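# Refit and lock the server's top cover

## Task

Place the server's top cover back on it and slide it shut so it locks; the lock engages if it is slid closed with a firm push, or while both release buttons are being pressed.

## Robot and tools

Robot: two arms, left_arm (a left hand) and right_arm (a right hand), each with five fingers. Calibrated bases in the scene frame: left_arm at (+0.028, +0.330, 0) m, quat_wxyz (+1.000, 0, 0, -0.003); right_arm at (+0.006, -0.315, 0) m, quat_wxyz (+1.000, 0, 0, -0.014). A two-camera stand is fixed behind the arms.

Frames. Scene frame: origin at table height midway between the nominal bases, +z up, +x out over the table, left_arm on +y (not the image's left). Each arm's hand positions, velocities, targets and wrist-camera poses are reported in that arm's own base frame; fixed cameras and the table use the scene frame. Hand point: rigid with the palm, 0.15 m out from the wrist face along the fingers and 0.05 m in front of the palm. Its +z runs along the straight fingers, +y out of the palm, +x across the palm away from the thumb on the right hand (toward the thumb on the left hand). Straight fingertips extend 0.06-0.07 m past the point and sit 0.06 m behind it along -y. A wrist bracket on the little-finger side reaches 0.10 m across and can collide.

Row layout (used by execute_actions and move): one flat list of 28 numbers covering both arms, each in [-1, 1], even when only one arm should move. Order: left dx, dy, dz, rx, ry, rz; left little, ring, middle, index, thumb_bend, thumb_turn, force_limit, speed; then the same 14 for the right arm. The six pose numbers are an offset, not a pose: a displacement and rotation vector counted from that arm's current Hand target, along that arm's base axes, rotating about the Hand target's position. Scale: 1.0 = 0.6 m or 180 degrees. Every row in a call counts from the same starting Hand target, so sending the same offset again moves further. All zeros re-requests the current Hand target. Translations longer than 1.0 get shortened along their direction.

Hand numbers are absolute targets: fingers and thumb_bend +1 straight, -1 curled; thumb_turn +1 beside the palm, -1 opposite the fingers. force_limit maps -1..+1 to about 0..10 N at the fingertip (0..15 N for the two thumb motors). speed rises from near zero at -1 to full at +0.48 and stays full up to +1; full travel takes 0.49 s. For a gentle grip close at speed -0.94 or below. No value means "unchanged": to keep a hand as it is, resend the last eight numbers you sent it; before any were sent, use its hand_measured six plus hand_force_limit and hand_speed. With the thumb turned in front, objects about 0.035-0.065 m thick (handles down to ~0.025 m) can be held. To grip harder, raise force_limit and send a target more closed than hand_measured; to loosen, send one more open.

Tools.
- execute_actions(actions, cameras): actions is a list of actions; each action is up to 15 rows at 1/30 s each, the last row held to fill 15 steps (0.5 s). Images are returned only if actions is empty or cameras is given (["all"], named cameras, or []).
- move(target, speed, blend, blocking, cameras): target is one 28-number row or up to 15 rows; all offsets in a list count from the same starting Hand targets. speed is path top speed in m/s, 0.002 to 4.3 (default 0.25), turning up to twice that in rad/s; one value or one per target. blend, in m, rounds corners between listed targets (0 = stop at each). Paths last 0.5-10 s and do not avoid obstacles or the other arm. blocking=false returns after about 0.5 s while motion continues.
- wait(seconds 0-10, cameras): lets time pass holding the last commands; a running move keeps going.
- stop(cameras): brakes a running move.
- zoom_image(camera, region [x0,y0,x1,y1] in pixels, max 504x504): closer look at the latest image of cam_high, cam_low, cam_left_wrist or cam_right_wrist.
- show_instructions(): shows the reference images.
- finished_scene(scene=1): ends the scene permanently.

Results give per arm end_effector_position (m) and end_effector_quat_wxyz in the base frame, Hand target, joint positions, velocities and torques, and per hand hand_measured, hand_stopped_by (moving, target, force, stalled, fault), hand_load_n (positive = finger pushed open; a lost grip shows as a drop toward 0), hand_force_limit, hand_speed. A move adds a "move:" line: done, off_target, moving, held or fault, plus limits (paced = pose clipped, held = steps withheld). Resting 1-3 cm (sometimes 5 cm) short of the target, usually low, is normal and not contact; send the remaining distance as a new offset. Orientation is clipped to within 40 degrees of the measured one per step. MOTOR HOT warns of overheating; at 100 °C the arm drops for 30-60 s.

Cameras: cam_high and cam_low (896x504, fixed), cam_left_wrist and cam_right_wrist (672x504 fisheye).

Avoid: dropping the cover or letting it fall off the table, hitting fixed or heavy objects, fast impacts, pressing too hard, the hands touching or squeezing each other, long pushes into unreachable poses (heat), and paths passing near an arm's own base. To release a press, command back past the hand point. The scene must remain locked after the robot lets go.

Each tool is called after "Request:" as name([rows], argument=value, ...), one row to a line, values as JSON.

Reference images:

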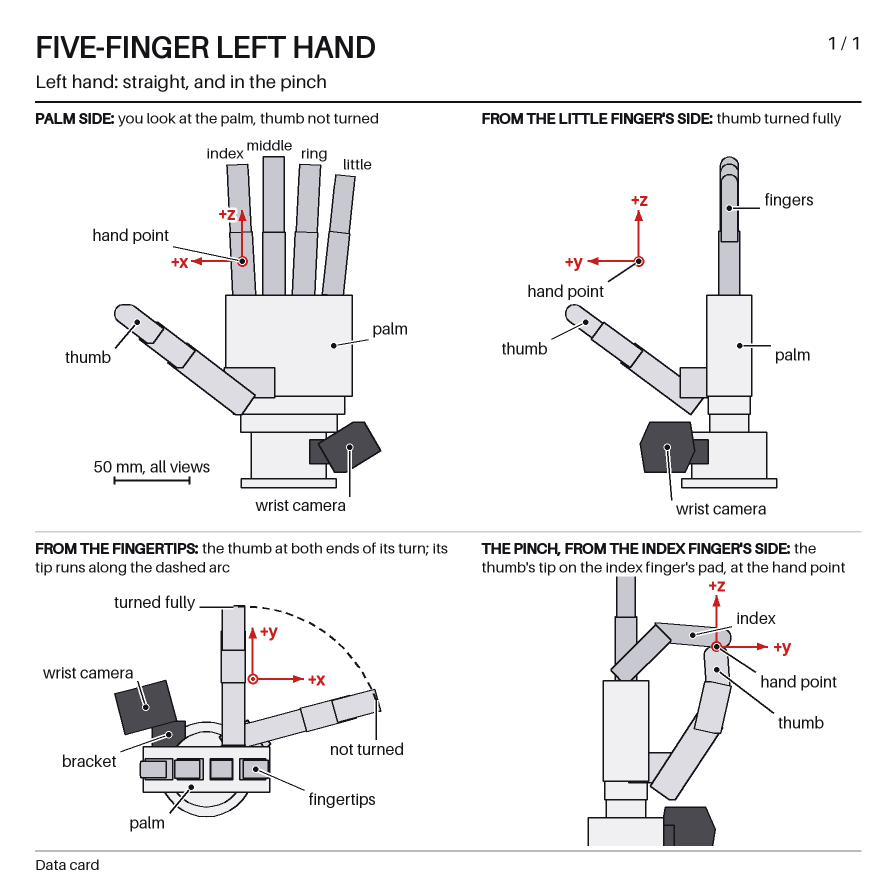

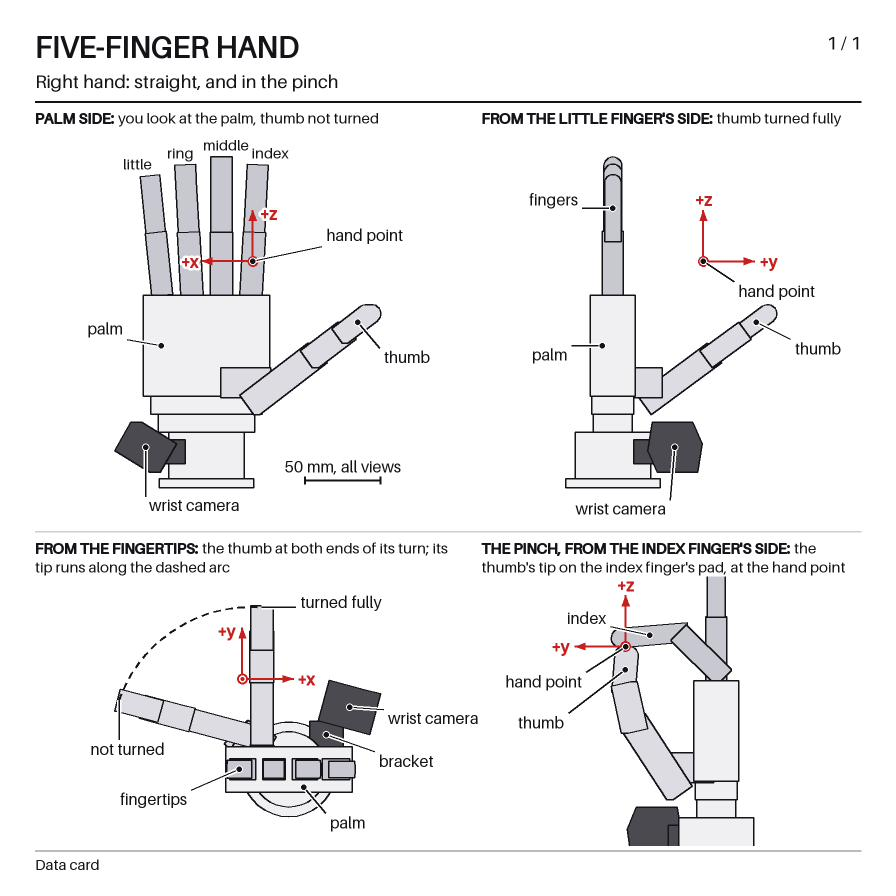

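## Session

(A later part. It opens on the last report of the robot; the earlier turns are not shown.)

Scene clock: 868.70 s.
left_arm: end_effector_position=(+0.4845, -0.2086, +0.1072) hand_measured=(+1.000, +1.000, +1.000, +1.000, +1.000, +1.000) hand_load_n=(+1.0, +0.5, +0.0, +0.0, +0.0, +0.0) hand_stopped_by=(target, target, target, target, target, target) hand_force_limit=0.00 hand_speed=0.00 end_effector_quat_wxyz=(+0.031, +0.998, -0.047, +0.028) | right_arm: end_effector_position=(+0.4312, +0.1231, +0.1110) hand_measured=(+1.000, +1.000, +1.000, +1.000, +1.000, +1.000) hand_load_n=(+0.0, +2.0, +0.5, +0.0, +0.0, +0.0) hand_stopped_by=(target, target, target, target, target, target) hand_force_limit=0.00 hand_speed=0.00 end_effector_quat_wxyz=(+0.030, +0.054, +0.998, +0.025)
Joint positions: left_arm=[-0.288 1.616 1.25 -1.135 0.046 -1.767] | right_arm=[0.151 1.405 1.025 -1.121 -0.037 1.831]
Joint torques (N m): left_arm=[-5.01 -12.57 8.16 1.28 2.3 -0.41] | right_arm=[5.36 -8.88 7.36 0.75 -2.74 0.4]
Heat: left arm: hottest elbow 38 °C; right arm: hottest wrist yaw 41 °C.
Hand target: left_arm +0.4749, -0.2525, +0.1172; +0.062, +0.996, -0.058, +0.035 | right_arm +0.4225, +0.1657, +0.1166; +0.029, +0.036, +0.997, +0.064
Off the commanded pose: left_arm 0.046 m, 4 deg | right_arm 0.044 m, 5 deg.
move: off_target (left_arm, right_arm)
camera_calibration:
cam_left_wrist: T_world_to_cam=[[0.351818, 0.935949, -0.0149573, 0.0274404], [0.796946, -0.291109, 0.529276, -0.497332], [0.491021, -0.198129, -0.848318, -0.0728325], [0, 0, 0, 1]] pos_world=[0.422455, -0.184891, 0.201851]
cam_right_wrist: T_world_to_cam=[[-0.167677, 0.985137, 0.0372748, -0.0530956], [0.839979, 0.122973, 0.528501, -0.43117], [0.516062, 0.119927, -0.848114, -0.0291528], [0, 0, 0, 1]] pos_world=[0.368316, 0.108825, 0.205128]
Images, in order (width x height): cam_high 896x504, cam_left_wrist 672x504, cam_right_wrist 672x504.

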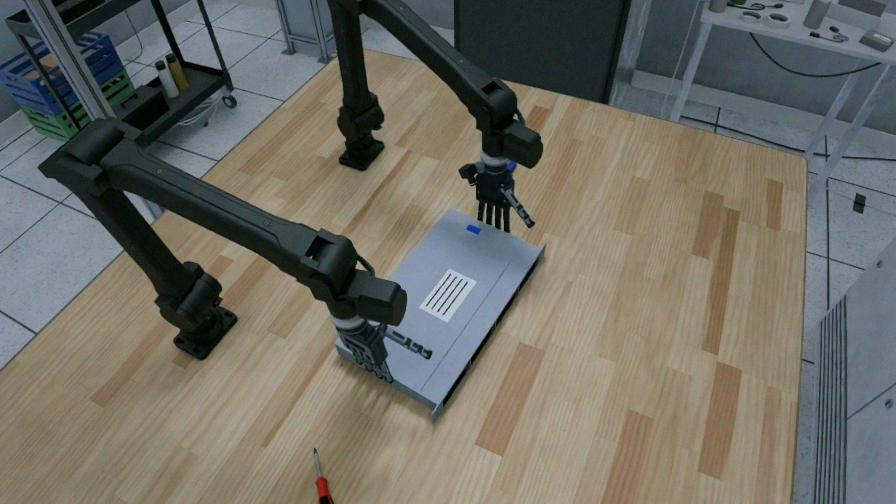

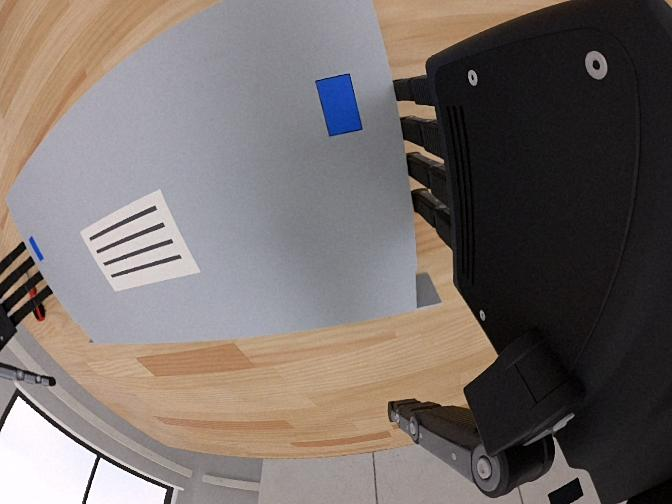

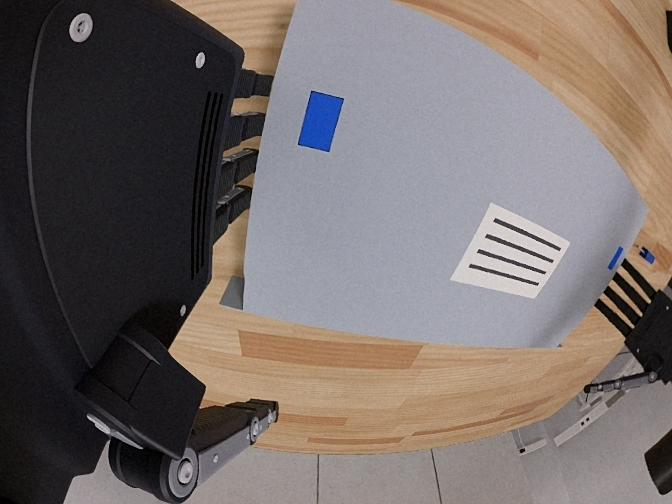

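Request:
move([
  [0.0,0.08,0.0,0.04,0.02,0.005,1,1,1,1,1,1,0,0,0.0,-0.12,0.0,-0.04,0.02,0,1,1,1,1,1,1,0,0],
  [-0.18,0.08,0.0,0.04,0.02,0.005,1,1,1,1,1,1,0,0,-0.15,-0.12,-0.08,-0.04,0.02,0,1,1,1,1,1,1,0,0],
], speed=0.15, cameras=["all"])

Request:
zoom_image(camera="cam_right_wrist", region=[250, 60, 450, 260])

Request:
zoom_image(camera="cam_left_wrist", region=[230, 60, 430, 260])

Scene clock: 895.07 s.
left_arm: end_effector_position=(+0.3677, -0.1983, +0.1116) hand_measured=(+1.000, +1.000, +1.000, +1.000, +1.000, +1.000) hand_load_n=(+0.0, +0.0, +0.0, +0.0, +0.0, +0.0) hand_stopped_by=(target, target, target, target, target, target) hand_force_limit=0.00 hand_speed=0.00 end_effector_quat_wxyz=(-0.004, +0.999, -0.049, -0.008) | right_arm: end_effector_position=(+0.3334, +0.0911, +0.0688) hand_measured=(+1.000, +1.000, +1.000, +1.000, +1.000, +1.000) hand_load_n=(+0.0, +0.0, +0.0, +0.0, +0.0, +0.0) hand_stopped_by=(target, target, target, target, target, target) hand_force_limit=0.00 hand_speed=0.00 end_effector_quat_wxyz=(-0.005, +0.037, +0.999, +0.000)
Joint positions: left_arm=[-0.376 1.379 1.019 -1.229 -0.003 -1.849] | right_arm=[0.112 1.239 0.767 -1.11 -0.002 1.756]
Joint torques (N m): left_arm=[-0.67 -8.7 8.03 0.65 0.17 -0.08] | right_arm=[1.32 -5.83 6.86 0.38 0.1 0.15]
Heat: left arm: hottest elbow 37 °C; right arm: hottest wrist yaw 47 °C.
Hand target: left_arm +0.3670, -0.2046, +0.1172; +0.001, +0.999, -0.050, +0.001 | right_arm +0.3326, +0.0937, +0.0686; +0.000, +0.036, +0.999, +0.000
Off the commanded pose: left_arm 0.008 m, 1 deg | right_arm 0.003 m, 1 deg.
move: done
camera_calibration:
cam_left_wrist: T_world_to_cam=[[0.357114, 0.933622, 0.0286266, 0.0516729], [0.829558, -0.331097, 0.449676, -0.414606], [0.429306, -0.136838, -0.892733, 0.0301276], [0, 0, 0, 1]] pos_world=[0.312552, -0.181395, 0.211855]
cam_right_wrist: T_world_to_cam=[[-0.200761, 0.979629, 0.00462961, -0.022718], [0.870814, 0.176292, 0.458916, -0.333073], [0.448751, 0.0961638, -0.888468, 0.0167141], [0, 0, 0, 1]] pos_world=[0.277983, 0.079366, 0.167808]

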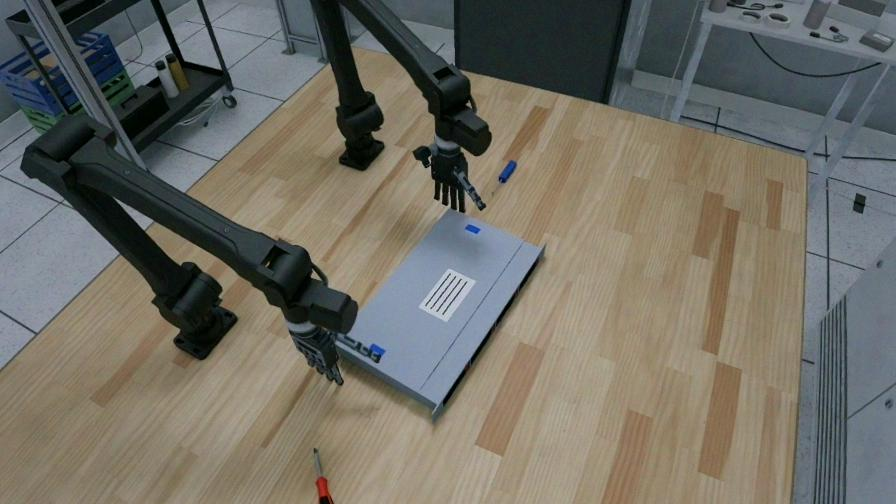

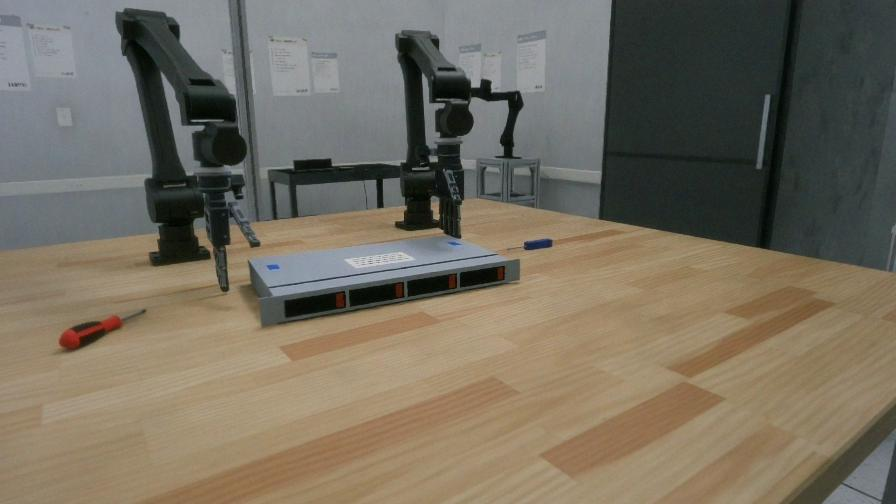

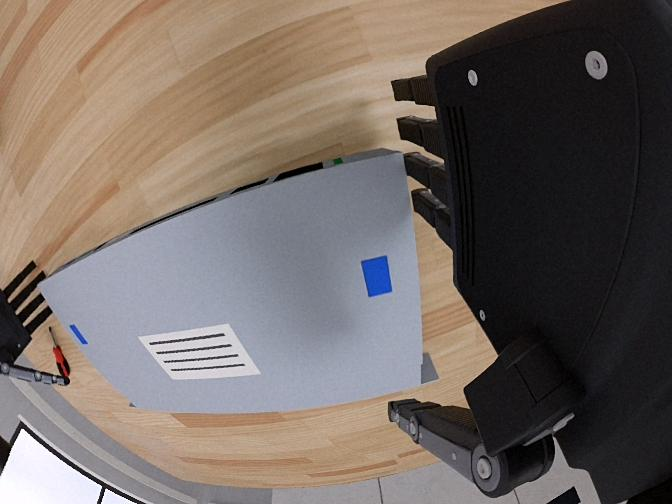

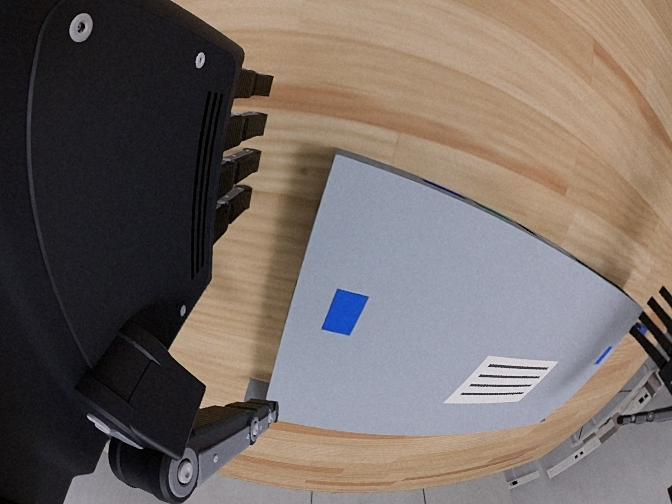

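Scaled by 2.520 from the camera's 672x504 image, which has a finer 960x720 frame.

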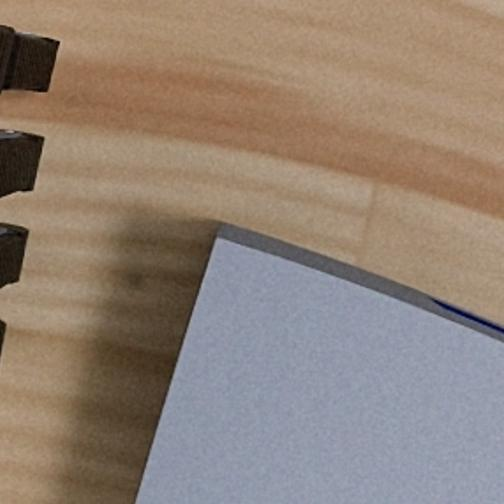

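Scaled by 2.520 from the camera's 672x504 image, which has a finer 960x720 frame.

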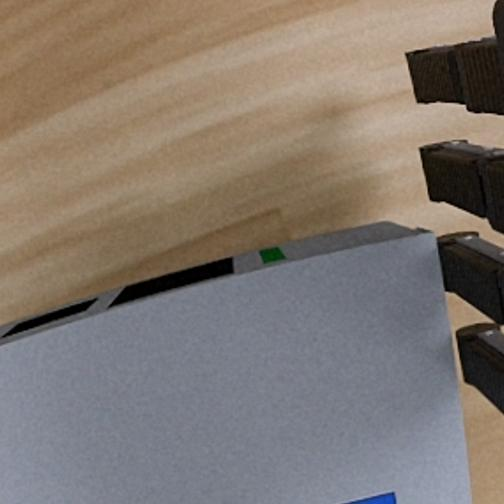

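Request:
move([
  [0,0,0.1,0,0,0,1,1,1,1,1,1,0,0,0,0,0.17,0,0,0,0,0,1,0,1,1,0,0],
  [0,0,0.1,0,0,0,1,1,1,1,1,1,0,0,0.16,0.124,0.17,0,0,0,0,0,1,0,1,1,0,0],
  [0,0,0.1,0,0,0,1,1,1,1,1,1,0,0,0.16,0.124,0.09,0,0,0,0,0,1,0,1,1,0,0],
  [0,0,0.1,0,0,0,1,1,1,1,1,1,0,0,0.16,0.124,0.035,0,0,0,0,0,1,0,1,1,0,0],
], speed=[0.15,0.15,0.15,0.05], blend=[0,0.01,0,0], cameras=["cam_low"])

Request:
move([
  [0,0,0.0,0,0,0,1,1,1,1,1,1,0,0,0,0,0.065,0,0,0,0,0,1,0,1,1,0,0],
  [0,0,0,0,0,0,1,1,1,1,1,1,0,0,0.108,0.0,0.065,0,0,0,0,0,1,0,1,1,0,0],
  [0,0,0,0,0,0,1,1,1,1,1,1,0,0,0.108,0.0,0.0,0,0,0,0,0,1,0,1,1,0,0],
], speed=[0.1,0.1,0.05], cameras=["cam_low","cam_high"])

Request:
zoom_image(camera="cam_low", region=[240, 220, 340, 320])

Scene clock: 916.97 s.
left_arm: end_effector_position=(+0.3515, -0.1948, +0.1517) hand_measured=(+1.000, +1.000, +1.000, +1.000, +1.000, +1.000) hand_load_n=(+0.0, +0.0, +0.0, +0.0, +0.0, +0.0) hand_stopped_by=(target, target, target, target, target, target) hand_force_limit=0.00 hand_speed=0.00 end_effector_quat_wxyz=(-0.009, +0.998, -0.052, -0.025) | right_arm: end_effector_position=(+0.4281, +0.1654, +0.1183) hand_measured=(+0.000, +0.000, +1.000, +0.274, +1.000, +1.000) hand_load_n=(+0.0, +0.0, +0.0, +0.0, +0.0, +0.0) hand_stopped_by=(target, target, target, force, target, target) hand_force_limit=0.00 hand_speed=0.00 end_effector_quat_wxyz=(+0.011, +0.032, +0.999, +0.004)
Joint positions: left_arm=[-0.382 1.328 1.083 -1.38 -0.001 -1.849] | right_arm=[0.266 1.446 1.1 -1.2 -0.002 1.9]
Joint torques (N m): left_arm=[-0.21 -7.77 13.08 0.02 0.11 -0.1] | right_arm=[0.56 -6.24 5.76 1.99 0.16 0.22]
Heat: left arm: hottest elbow 37 °C; right arm: hottest wrist yaw 42 °C.
Hand target: left_arm +0.3669, -0.2046, +0.1771; +0.001, +0.999, -0.050, +0.001 | right_arm +0.4286, +0.1681, +0.0896; +0.000, +0.036, +0.999, +0.000
Off the commanded pose: left_arm 0.031 m, 3 deg | right_arm 0.029 m, 2 deg.
move: off_target (left_arm, right_arm)
Images, in order (width x height): cam_low 896x504.

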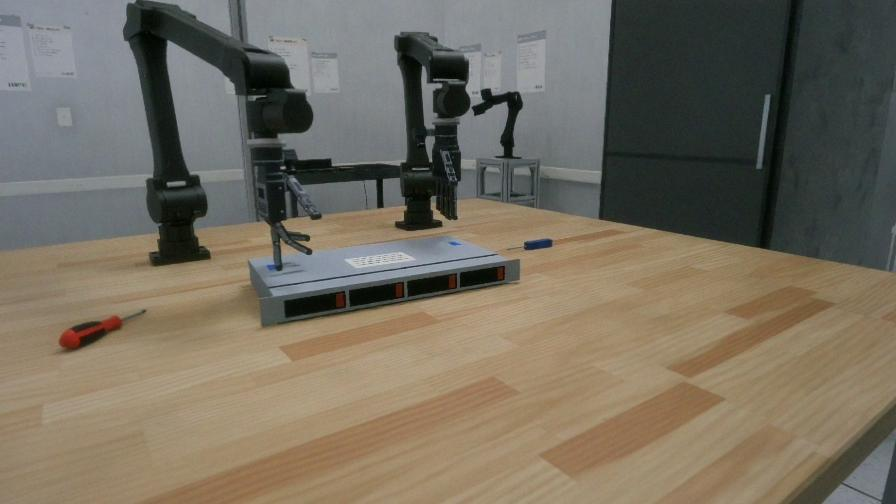

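Scene clock: 920.23 s.
left_arm: end_effector_position=(+0.3515, -0.1948, +0.1517) hand_measured=(+1.000, +1.000, +1.000, +1.000, +1.000, +1.000) hand_load_n=(+0.0, +0.0, +0.0, +0.5, +0.0, +0.0) hand_stopped_by=(target, target, target, target, target, target) hand_force_limit=0.00 hand_speed=0.00 end_effector_quat_wxyz=(-0.009, +0.998, -0.052, -0.025) | right_arm: end_effector_position=(+0.4881, +0.1711, +0.1196) hand_measured=(+0.000, +0.000, +1.000, +0.274, +1.000, +1.000) hand_load_n=(+0.0, +0.0, +0.5, +0.5, +0.0, +0.0) hand_stopped_by=(target, target, target, force, target, target) hand_force_limit=0.00 hand_speed=0.00 end_effector_quat_wxyz=(+0.012, +0.040, +0.999, +0.004)
Joint positions: left_arm=[-0.382 1.328 1.083 -1.38 -0.001 -1.849] | right_arm=[0.246 1.592 1.269 -1.223 -0.002 1.898]
Joint torques (N m): left_arm=[-0.21 -7.71 13.08 0.05 0.11 -0.1] | right_arm=[-0.73 -6.3 6.87 1.57 0.05 -0.12]
Heat: left arm: hottest elbow 37 °C; right arm: hottest wrist yaw 41 °C.
Hand target: left_arm +0.3669, -0.2046, +0.1771; +0.001, +0.999, -0.050, +0.001 | right_arm +0.4934, +0.1680, +0.0896; +0.000, +0.036, +0.999, +0.000
Off the commanded pose: left_arm 0.031 m, 3 deg | right_arm 0.031 m, 2 deg.
move: off_target (left_arm, right_arm)
Images, in order (width x height): cam_high 896x504, cam_low 896x504.

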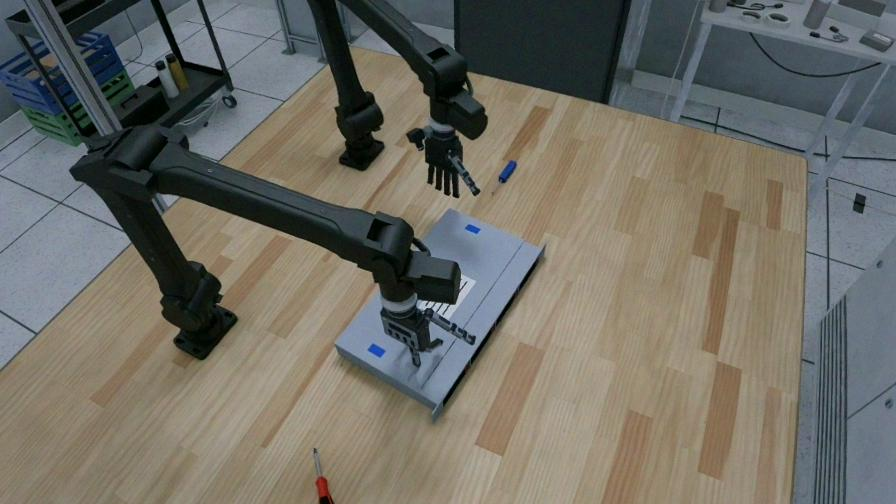

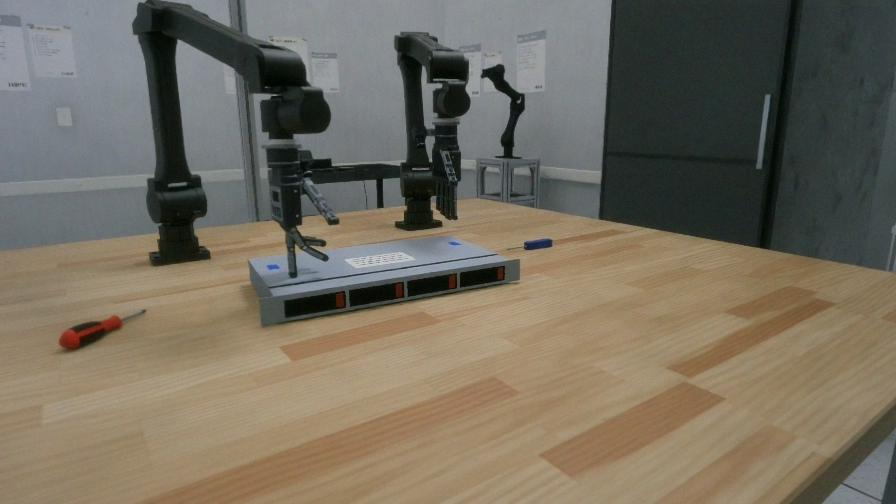

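Scaled by 5.040 from the camera's 896x504 image, which has a finer 1280x720 frame.

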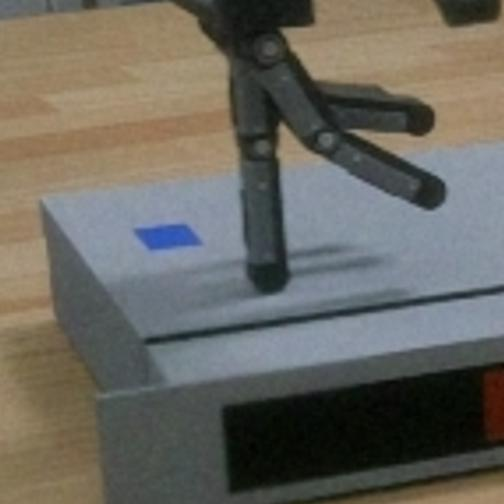

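Request:
move([
  [0,0,0.0,0,0,0,1,1,1,1,1,1,0,0,0,0,0.065,0,0,0,0,0,1,0,1,1,0,0],
  [0,0,0,0,0,0,1,1,1,1,1,1,0,0,0.092,0.0,0.065,0,0,0,0,0,1,0,1,1,0,0],
  [0,0,0,0,0,0,1,1,1,1,1,1,0,0,0.092,0.0,0.0,0,0,0,0,0,1,0,1,1,0,0],
], speed=[0.1,0.1,0.05], cameras=["cam_low","cam_high","cam_right_wrist"])

Request:
zoom_image(camera="cam_low", region=[240, 220, 340, 320])

Scene clock: 928.07 s.
left_arm: end_effector_position=(+0.3515, -0.1948, +0.1517) hand_measured=(+1.000, +1.000, +1.000, +1.000, +1.000, +1.000) hand_load_n=(+0.0, +0.0, +0.0, +0.0, +0.0, +0.0) hand_stopped_by=(target, target, target, target, target, target) hand_force_limit=0.00 hand_speed=0.00 end_effector_quat_wxyz=(-0.009, +0.998, -0.052, -0.025) | right_arm: end_effector_position=(+0.5443, +0.1719, +0.1177) hand_measured=(+0.000, +0.000, +1.000, +0.274, +1.000, +1.000) hand_load_n=(+0.0, +0.0, +0.0, +0.0, +0.0, +0.0) hand_stopped_by=(target, target, target, force, target, target) hand_force_limit=0.00 hand_speed=0.00 end_effector_quat_wxyz=(+0.011, +0.040, +0.999, +0.004)
Joint positions: left_arm=[-0.382 1.328 1.083 -1.38 -0.001 -1.849] | right_arm=[0.221 1.731 1.442 -1.26 -0.002 1.873]
Joint torques (N m): left_arm=[-0.26 -7.82 13.09 0.05 0.11 -0.1] | right_arm=[-0.38 -8.41 6.98 1.57 0.08 -0.14]
Heat: left arm: hottest elbow 37 °C; right arm: hottest wrist yaw 41 °C.
Hand target: left_arm +0.3669, -0.2046, +0.1771; +0.001, +0.999, -0.050, +0.001 | right_arm +0.5486, +0.1681, +0.0896; +0.000, +0.036, +0.999, +0.000
Off the commanded pose: left_arm 0.031 m, 3 deg | right_arm 0.029 m, 1 deg.
move: off_target (left_arm, right_arm)
camera_calibration:
cam_right_wrist: T_world_to_cam=[[-0.19375, 0.981043, 0.00390779, -0.0636776], [0.856918, 0.167294, 0.487549, -0.547734], [0.477653, 0.0978113, -0.873087, -0.0600337], [0, 0, 0, 1]] pos_world=[0.485701, 0.159975, 0.214881]
Images, in order (width x height): cam_high 896x504, cam_low 896x504, cam_right_wrist 672x504.

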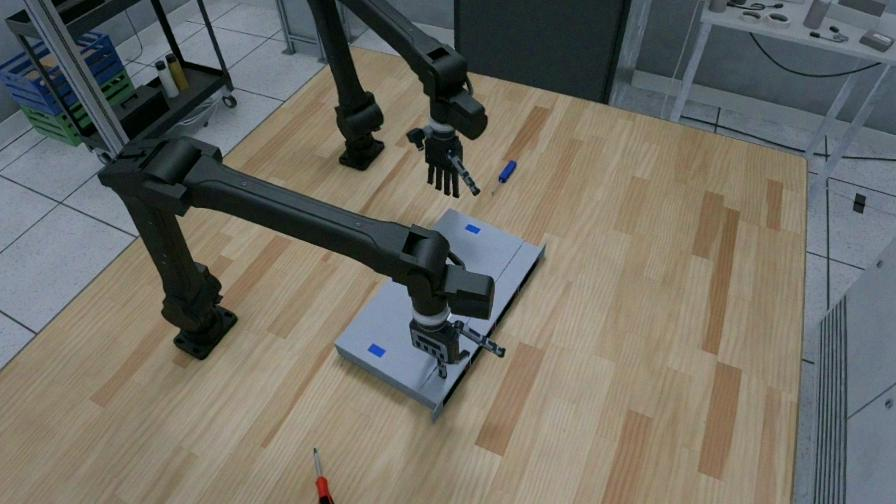

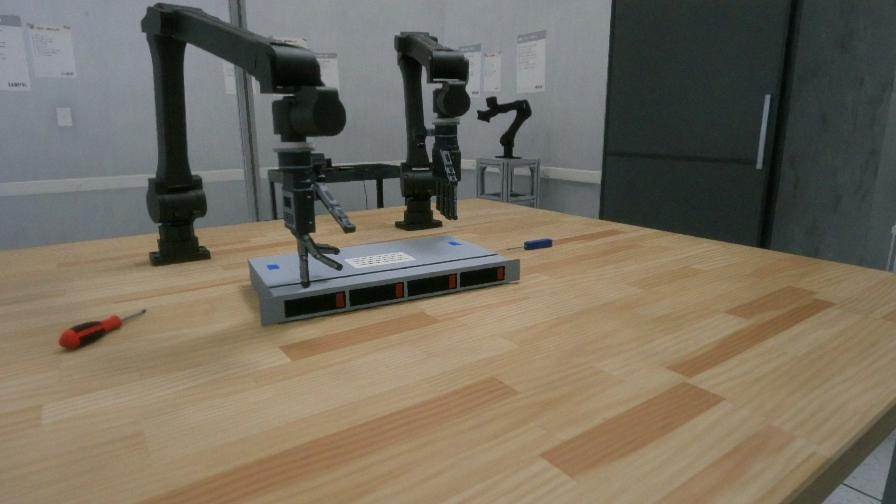

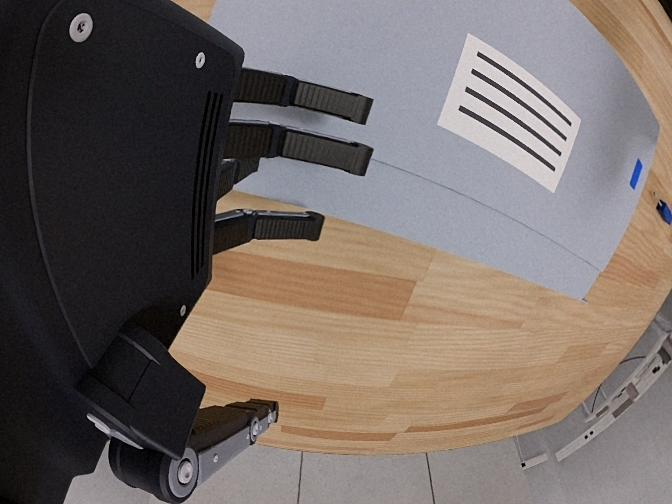

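Scaled by 5.040 from the camera's 896x504 image, which has a finer 1280x720 frame.

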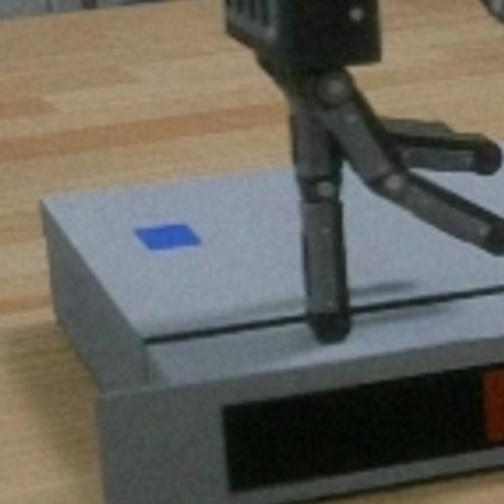

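Request:
move([
  [0.0,0.049,0.0,0,0,0,1,1,1,1,1,1,0,0,0,0,0.12,0,0,0,0,0,1,0.5,1,1,0,0],
  [0.1885,0.049,0,0,0,0,1,1,1,1,1,1,0,0,-0.1977,-0.1218,0.15,0,0,0,0,0,1,0.5,1,1,0,0],
  [0.1885,0.049,-0.105,0,0,0,1,1,1,1,1,1,0,0,-0.1977,-0.1218,0.037,0,0,0,1,1,1,1,1,1,0,0],
  [0.1885,-0.08,-0.1035,-0.04,-0.02,-0.005,1,1,1,1,1,1,0,0,-0.1977,-0.0085,0.04,0.04,-0.02,0,1,1,1,1,1,1,0,0],
], speed=[0.15,0.15,0.15,0.07], blend=[0.01,0.01,0,0], cameras=["cam_high"])

Request:
move(target=[-0.05,0.005,0.003,0,0,0,1,1,1,1,1,1,0,0,-0.05,0.004,0.003,0,0,0,1,1,1,1,1,1,0,0], speed=0.05, cameras=["cam_high"])

Request:
move(target=[0.09,-0.008,0.0,0,0,0,1,1,1,1,1,1,0,0,0.09,-0.006,0.0,0,0,0,1,1,1,1,1,1,0,0], speed=0.05, cameras=["cam_high"])

Request:
zoom_image(camera="cam_high", region=[320, 190, 560, 430])

Scene clock: 960.17 s.
left_arm: end_effector_position=(+0.4812, -0.2085, +0.1076) hand_measured=(+1.000, +1.000, +1.000, +1.000, +1.000, +1.000) hand_load_n=(+1.0, +0.5, +0.0, +0.0, -0.5, +0.0) hand_stopped_by=(target, target, target, target, target, target) hand_force_limit=0.00 hand_speed=0.00 end_effector_quat_wxyz=(+0.028, +0.998, -0.048, +0.021) | right_arm: end_effector_position=(+0.4301, +0.1229, +0.1092) hand_measured=(+1.000, +1.000, +1.000, +1.000, +1.000, +1.000) hand_load_n=(+0.0, +1.0, +0.5, +0.0, +0.0, +0.0) hand_stopped_by=(target, target, target, target, target, target) hand_force_limit=0.00 hand_speed=0.00 end_effector_quat_wxyz=(+0.020, +0.053, +0.998, +0.027)
Joint positions: left_arm=[-0.29 1.617 1.256 -1.156 0.045 -1.766] | right_arm=[0.146 1.417 1.033 -1.137 -0.046 1.824]
Joint torques (N m): left_arm=[-4.54 -11.34 8.61 2.07 2.37 -0.4] | right_arm=[4.95 -8.18 7.5 1.46 -2.45 0.37]
Heat: left arm: hottest elbow 38 °C; right arm: hottest wrist yaw 39 °C.
Hand target: left_arm +0.4801, -0.2525, +0.1152; +0.062, +0.996, -0.058, +0.035 | right_arm +0.4300, +0.1629, +0.1136; +0.029, +0.036, +0.997, +0.064
Off the commanded pose: left_arm 0.045 m, 4 deg | right_arm 0.040 m, 5 deg.
move: off_target (left_arm, right_arm)
Images, in order (width x height): cam_high 896x504.

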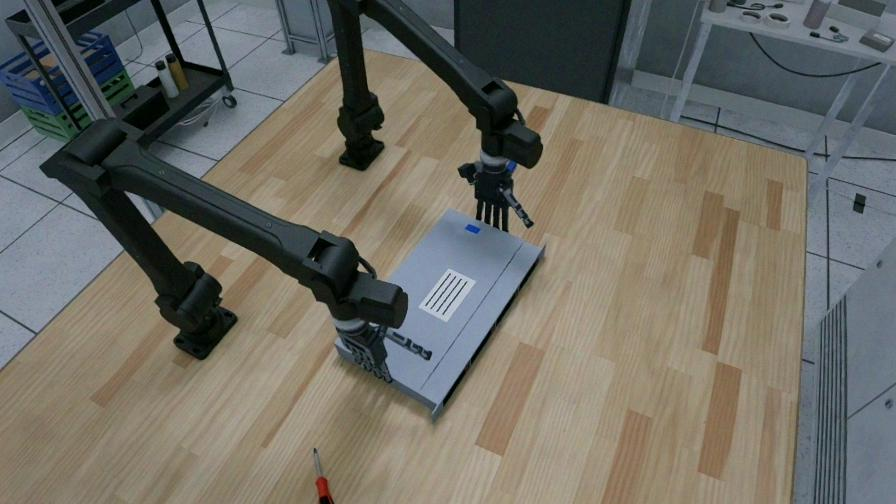

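Scene clock: 961.23 s.
left_arm: end_effector_position=(+0.4723, -0.2068, +0.1103) hand_measured=(+1.000, +1.000, +1.000, +1.000, +1.000, +1.000) hand_load_n=(+1.0, +0.0, +0.0, +0.0, +0.0, +0.5) hand_stopped_by=(target, target, target, target, target, target) hand_force_limit=0.00 hand_speed=0.00 end_effector_quat_wxyz=(+0.031, +0.997, -0.045, +0.045) | right_arm: end_effector_position=(+0.4176, +0.1238, +0.1110) hand_measured=(+1.000, +1.000, +1.000, +1.000, +1.000, +1.000) hand_load_n=(+0.0, +2.0, +0.5, +0.0, +0.0, -0.5) hand_stopped_by=(target, target, target, target, target, target) hand_force_limit=0.00 hand_speed=0.00 end_effector_quat_wxyz=(+0.042, +0.055, +0.997, +0.025)
Joint positions: left_arm=[-0.296 1.563 1.19 -1.095 0.037 -1.779] | right_arm=[0.161 1.356 0.973 -1.095 -0.031 1.844]
Joint torques (N m): left_arm=[-5.25 -11.58 7.49 0.31 2.53 -0.44] | right_arm=[5.48 -8.88 6.91 -0.02 -2.86 0.38]
Heat: left arm: hottest elbow 38 °C; right arm: hottest wrist yaw 39 °C.
Hand target: left_arm +0.4501, -0.2496, +0.1170; +0.062, +0.996, -0.058, +0.035 | right_arm +0.3999, +0.1654, +0.1154; +0.029, +0.036, +0.997, +0.064
Off the commanded pose: left_arm 0.049 m, 4 deg | right_arm 0.045 m, 5 deg.
move: off_target (left_arm, right_arm)
Images, in order (width x height): cam_high 896x504.

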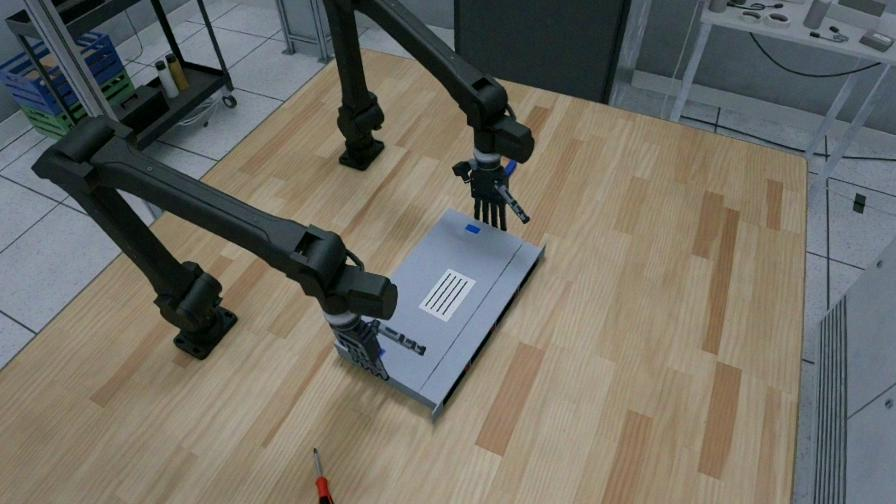

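Scene clock: 962.80 s.
left_arm: end_effector_position=(+0.4823, -0.2097, +0.0948) hand_measured=(+1.000, +1.000, +1.000, +1.000, +1.000, +1.000) hand_load_n=(+1.0, +0.0, +0.0, +0.0, +0.0, +0.0) hand_stopped_by=(target, target, target, target, target, target) hand_force_limit=0.00 hand_speed=0.00 end_effector_quat_wxyz=(+0.023, +0.998, -0.049, +0.010) | right_arm: end_effector_position=(+0.4269, +0.1245, +0.0948) hand_measured=(+1.000, +1.000, +1.000, +1.000, +1.000, +1.000) hand_load_n=(+0.0, +2.0, +0.0, +0.0, +0.0, +0.0) hand_stopped_by=(target, target, target, target, target, target) hand_force_limit=0.00 hand_speed=0.00 end_effector_quat_wxyz=(+0.007, +0.054, +0.998, +0.019)
Joint positions: left_arm=[-0.294 1.647 1.262 -1.156 0.039 -1.767] | right_arm=[0.157 1.443 1.026 -1.133 -0.035 1.836]
Joint torques (N m): left_arm=[-3.37 -10.29 13.85 1.36 2.65 -0.26] | right_arm=[2.84 -6.71 12.85 1.1 -2.88 0.09]
Heat: left arm: hottest elbow 38 °C; right arm: hottest wrist yaw 40 °C.
Hand target: left_arm +0.5040, -0.2544, +0.1168; +0.062, +0.996, -0.058, +0.035 | right_arm +0.4540, +0.1617, +0.1154; +0.029, +0.036, +0.997, +0.064
Off the commanded pose: left_arm 0.054 m, 5 deg | right_arm 0.050 m, 6 deg.
move: off_target (left_arm, right_arm)
Images, in order (width x height): cam_high 896x504.

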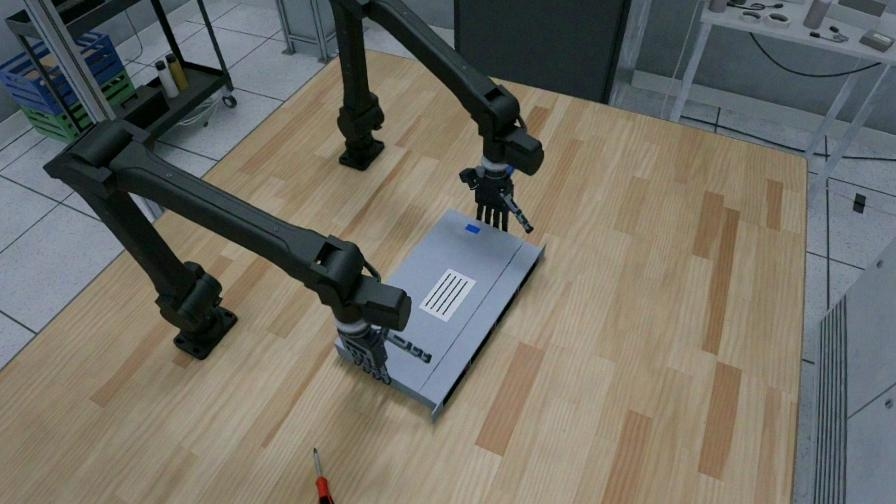

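Scaled by 2.100 from the camera's 896x504 image, which has a finer 1280x720 frame.

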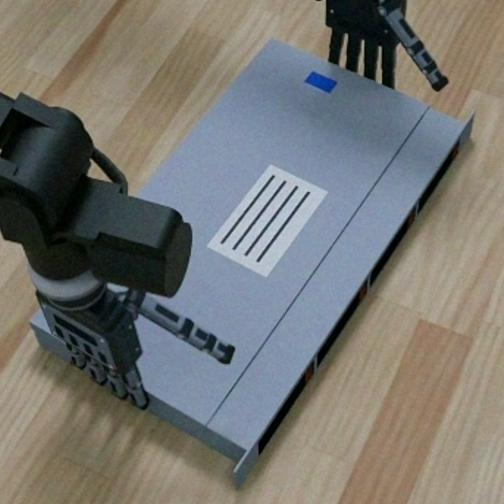

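Request:
move(target=[0.06,-0.006,0.02,0,0,0,1,1,1,1,1,1,0,0,0.06,-0.004,0.02,0,0,0,1,1,1,1,1,1,0,0], speed=0.05, cameras=["cam_high","cam_left_wrist","cam_right_wrist"])

Request:
zoom_image(camera="cam_high", region=[320, 190, 560, 430])

Scene clock: 967.90 s.
left_arm: end_effector_position=(+0.5155, -0.2134, +0.0943) hand_measured=(+1.000, +1.000, +1.000, +1.000, +1.000, +1.000) hand_load_n=(+1.0, +0.0, +0.0, +0.0, +0.0, +0.0) hand_stopped_by=(target, target, target, target, target, target) hand_force_limit=0.00 hand_speed=0.00 end_effector_quat_wxyz=(+0.024, +0.999, -0.048, -0.001) | right_arm: end_effector_position=(+0.4595, +0.1210, +0.0948) hand_measured=(+1.000, +1.000, +1.000, +1.000, +1.000, +1.000) hand_load_n=(+0.5, +2.0, +0.0, +0.0, +0.0, +0.0) hand_stopped_by=(target, target, target, target, target, target) hand_force_limit=0.00 hand_speed=0.00 end_effector_quat_wxyz=(-0.004, +0.055, +0.998, +0.020)
Joint positions: left_arm=[-0.279 1.74 1.384 -1.205 0.047 -1.753] | right_arm=[0.135 1.535 1.13 -1.166 -0.04 1.816]
Joint torques (N m): left_arm=[-3.14 -12.75 14.95 0.99 2.46 -0.25] | right_arm=[3.08 -8.88 13.96 0.66 -2.78 0.03]
Heat: left arm: hottest elbow 39 °C; right arm: hottest wrist yaw 42 °C.
Hand target: left_arm +0.5401, -0.2579, +0.1289; +0.062, +0.996, -0.058, +0.035 | right_arm +0.4900, +0.1594, +0.1273; +0.029, +0.036, +0.997, +0.064
Off the commanded pose: left_arm 0.062 m, 6 deg | right_arm 0.059 m, 7 deg.
move: off_target (left_arm, right_arm)
camera_calibration:
cam_left_wrist: T_world_to_cam=[[0.355456, 0.934484, -0.0197716, 0.0190831], [0.824175, -0.303379, 0.478222, -0.52852], [0.440893, -0.186282, -0.878016, -0.0688242], [0, 0, 0, 1]] pos_world=[0.459154, -0.190995, 0.192699]
cam_right_wrist: T_world_to_cam=[[-0.163904, 0.985604, 0.0414819, -0.0478896], [0.874629, 0.125743, 0.468201, -0.456674], [0.456245, 0.113021, -0.882648, -0.0256276], [0, 0, 0, 1]] pos_world=[0.403263, 0.10752, 0.193181]
Images, in order (width x height): cam_high 896x504, cam_left_wrist 672x504, cam_right_wrist 672x504.

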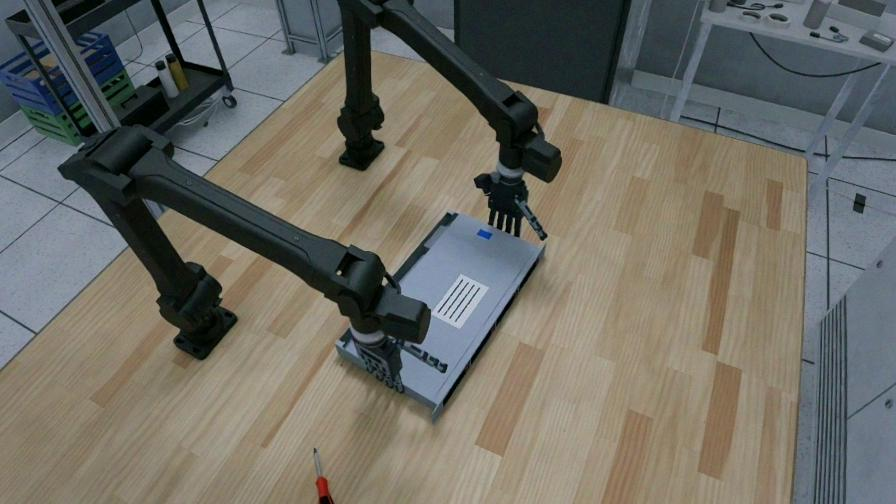

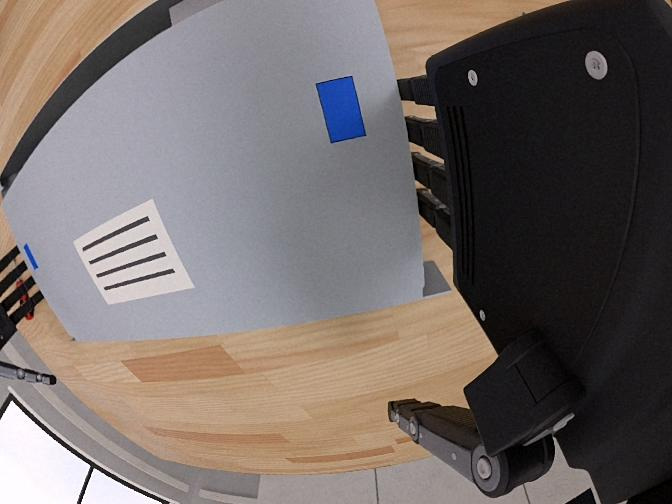

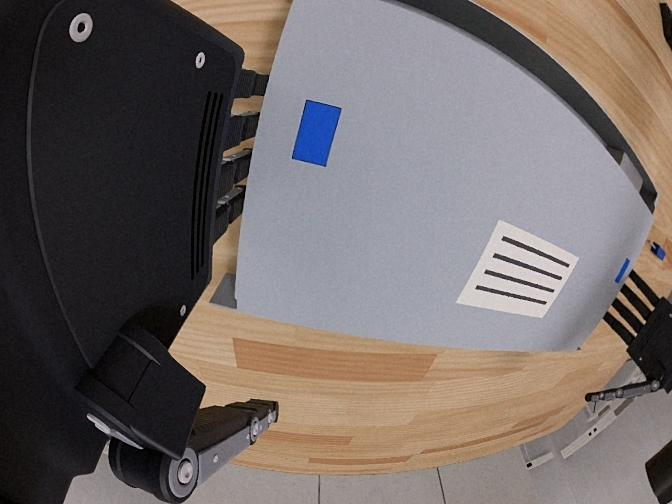

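Scaled by 2.100 from the camera's 896x504 image, which has a finer 1280x720 frame.

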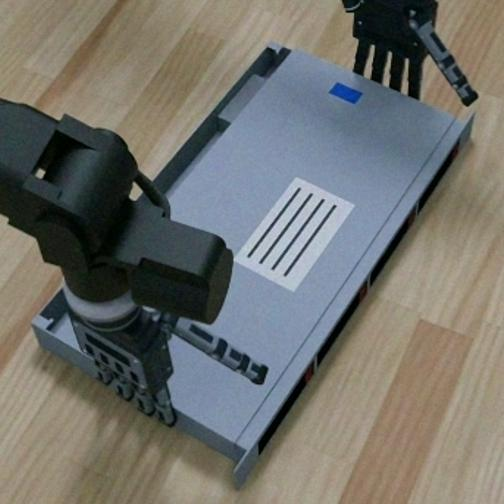

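Request:
move(target=[0.08,-0.03,0.0,0,0,0,1,1,1,1,1,1,0,0,0.08,0.02,0.0,0,0,0,1,1,1,1,1,1,0,0], speed=0.05, cameras=["cam_high","cam_left_wrist","cam_right_wrist"])

Request:
zoom_image(camera="cam_high", region=[320, 190, 560, 430])

Scene clock: 972.80 s.
left_arm: end_effector_position=(+0.5498, -0.2184, +0.0847) hand_measured=(+1.000, +1.000, +1.000, +1.000, +1.000, +1.000) hand_load_n=(+1.5, +0.0, +0.0, +0.0, +0.0, +0.0) hand_stopped_by=(target, target, target, target, target, target) hand_force_limit=0.00 hand_speed=0.00 end_effector_quat_wxyz=(+0.019, +0.998, -0.048, -0.023) | right_arm: end_effector_position=(+0.4746, +0.1214, +0.0867) hand_measured=(+1.000, +1.000, +1.000, +1.000, +1.000, +1.000) hand_load_n=(+0.0, +2.0, +0.5, +0.0, +0.0, +0.0) hand_stopped_by=(target, target, target, target, target, target) hand_force_limit=0.00 hand_speed=0.00 end_effector_quat_wxyz=(-0.043, +0.054, +0.998, +0.012)
Joint positions: left_arm=[-0.271 1.862 1.536 -1.282 0.047 -1.744] | right_arm=[0.131 1.63 1.229 -1.25 -0.04 1.808]
Joint torques (N m): left_arm=[-4.13 -14.51 16.68 1.68 2.55 -0.35] | right_arm=[3.9 -9.17 16.65 2.4 -2.87 0.21]
Heat: left arm: hottest elbow 40 °C; right arm: hottest wrist yaw 44 °C.
Hand target: left_arm +0.5881, -0.2761, +0.1289; +0.062, +0.996, -0.058, +0.035 | right_arm +0.5379, +0.1713, +0.1273; +0.029, +0.036, +0.997, +0.064
Off the commanded pose: left_arm 0.082 m, 8 deg | right_arm 0.090 m, 10 deg.
move: off_target (left_arm, right_arm)
camera_calibration:
cam_left_wrist: T_world_to_cam=[[0.354817, 0.934607, -0.024776, 0.0122584], [0.844656, -0.309081, 0.437065, -0.562695], [0.400826, -0.176005, -0.899089, -0.0671573], [0, 0, 0, 1]] pos_world=[0.497853, -0.197195, 0.185858]
cam_right_wrist: T_world_to_cam=[[-0.164968, 0.9853, 0.0443785, -0.0451868], [0.908278, 0.134225, 0.39625, -0.47683], [0.384468, 0.105677, -0.91707, -0.00174612], [0, 0, 0, 1]] pos_world=[0.426312, 0.10871, 0.189348]
Images, in order (width x height): cam_high 896x504, cam_left_wrist 672x504, cam_right_wrist 672x504.

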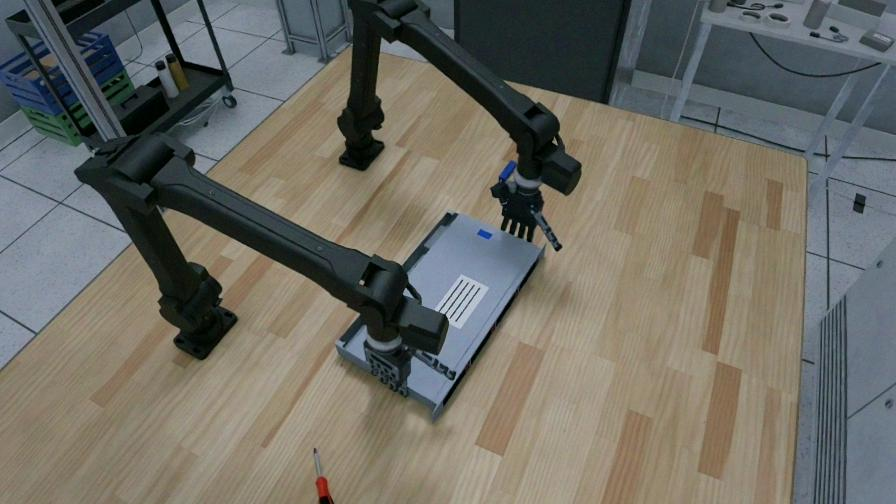

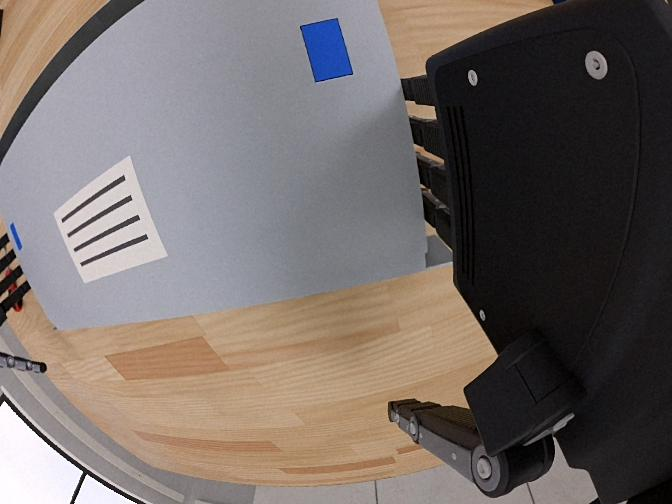

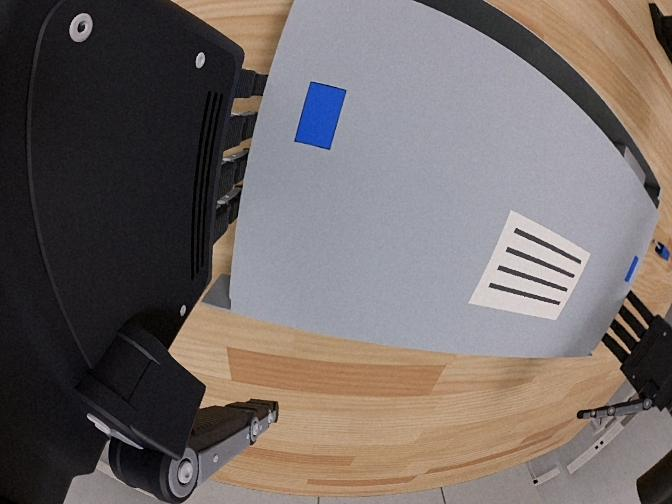

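Scaled by 2.100 from the camera's 896x504 image, which has a finer 1280x720 frame.

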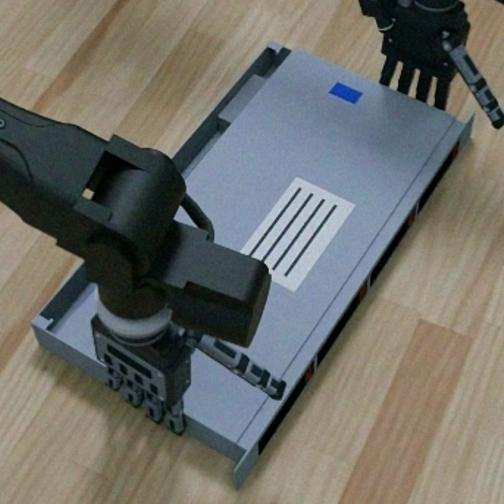

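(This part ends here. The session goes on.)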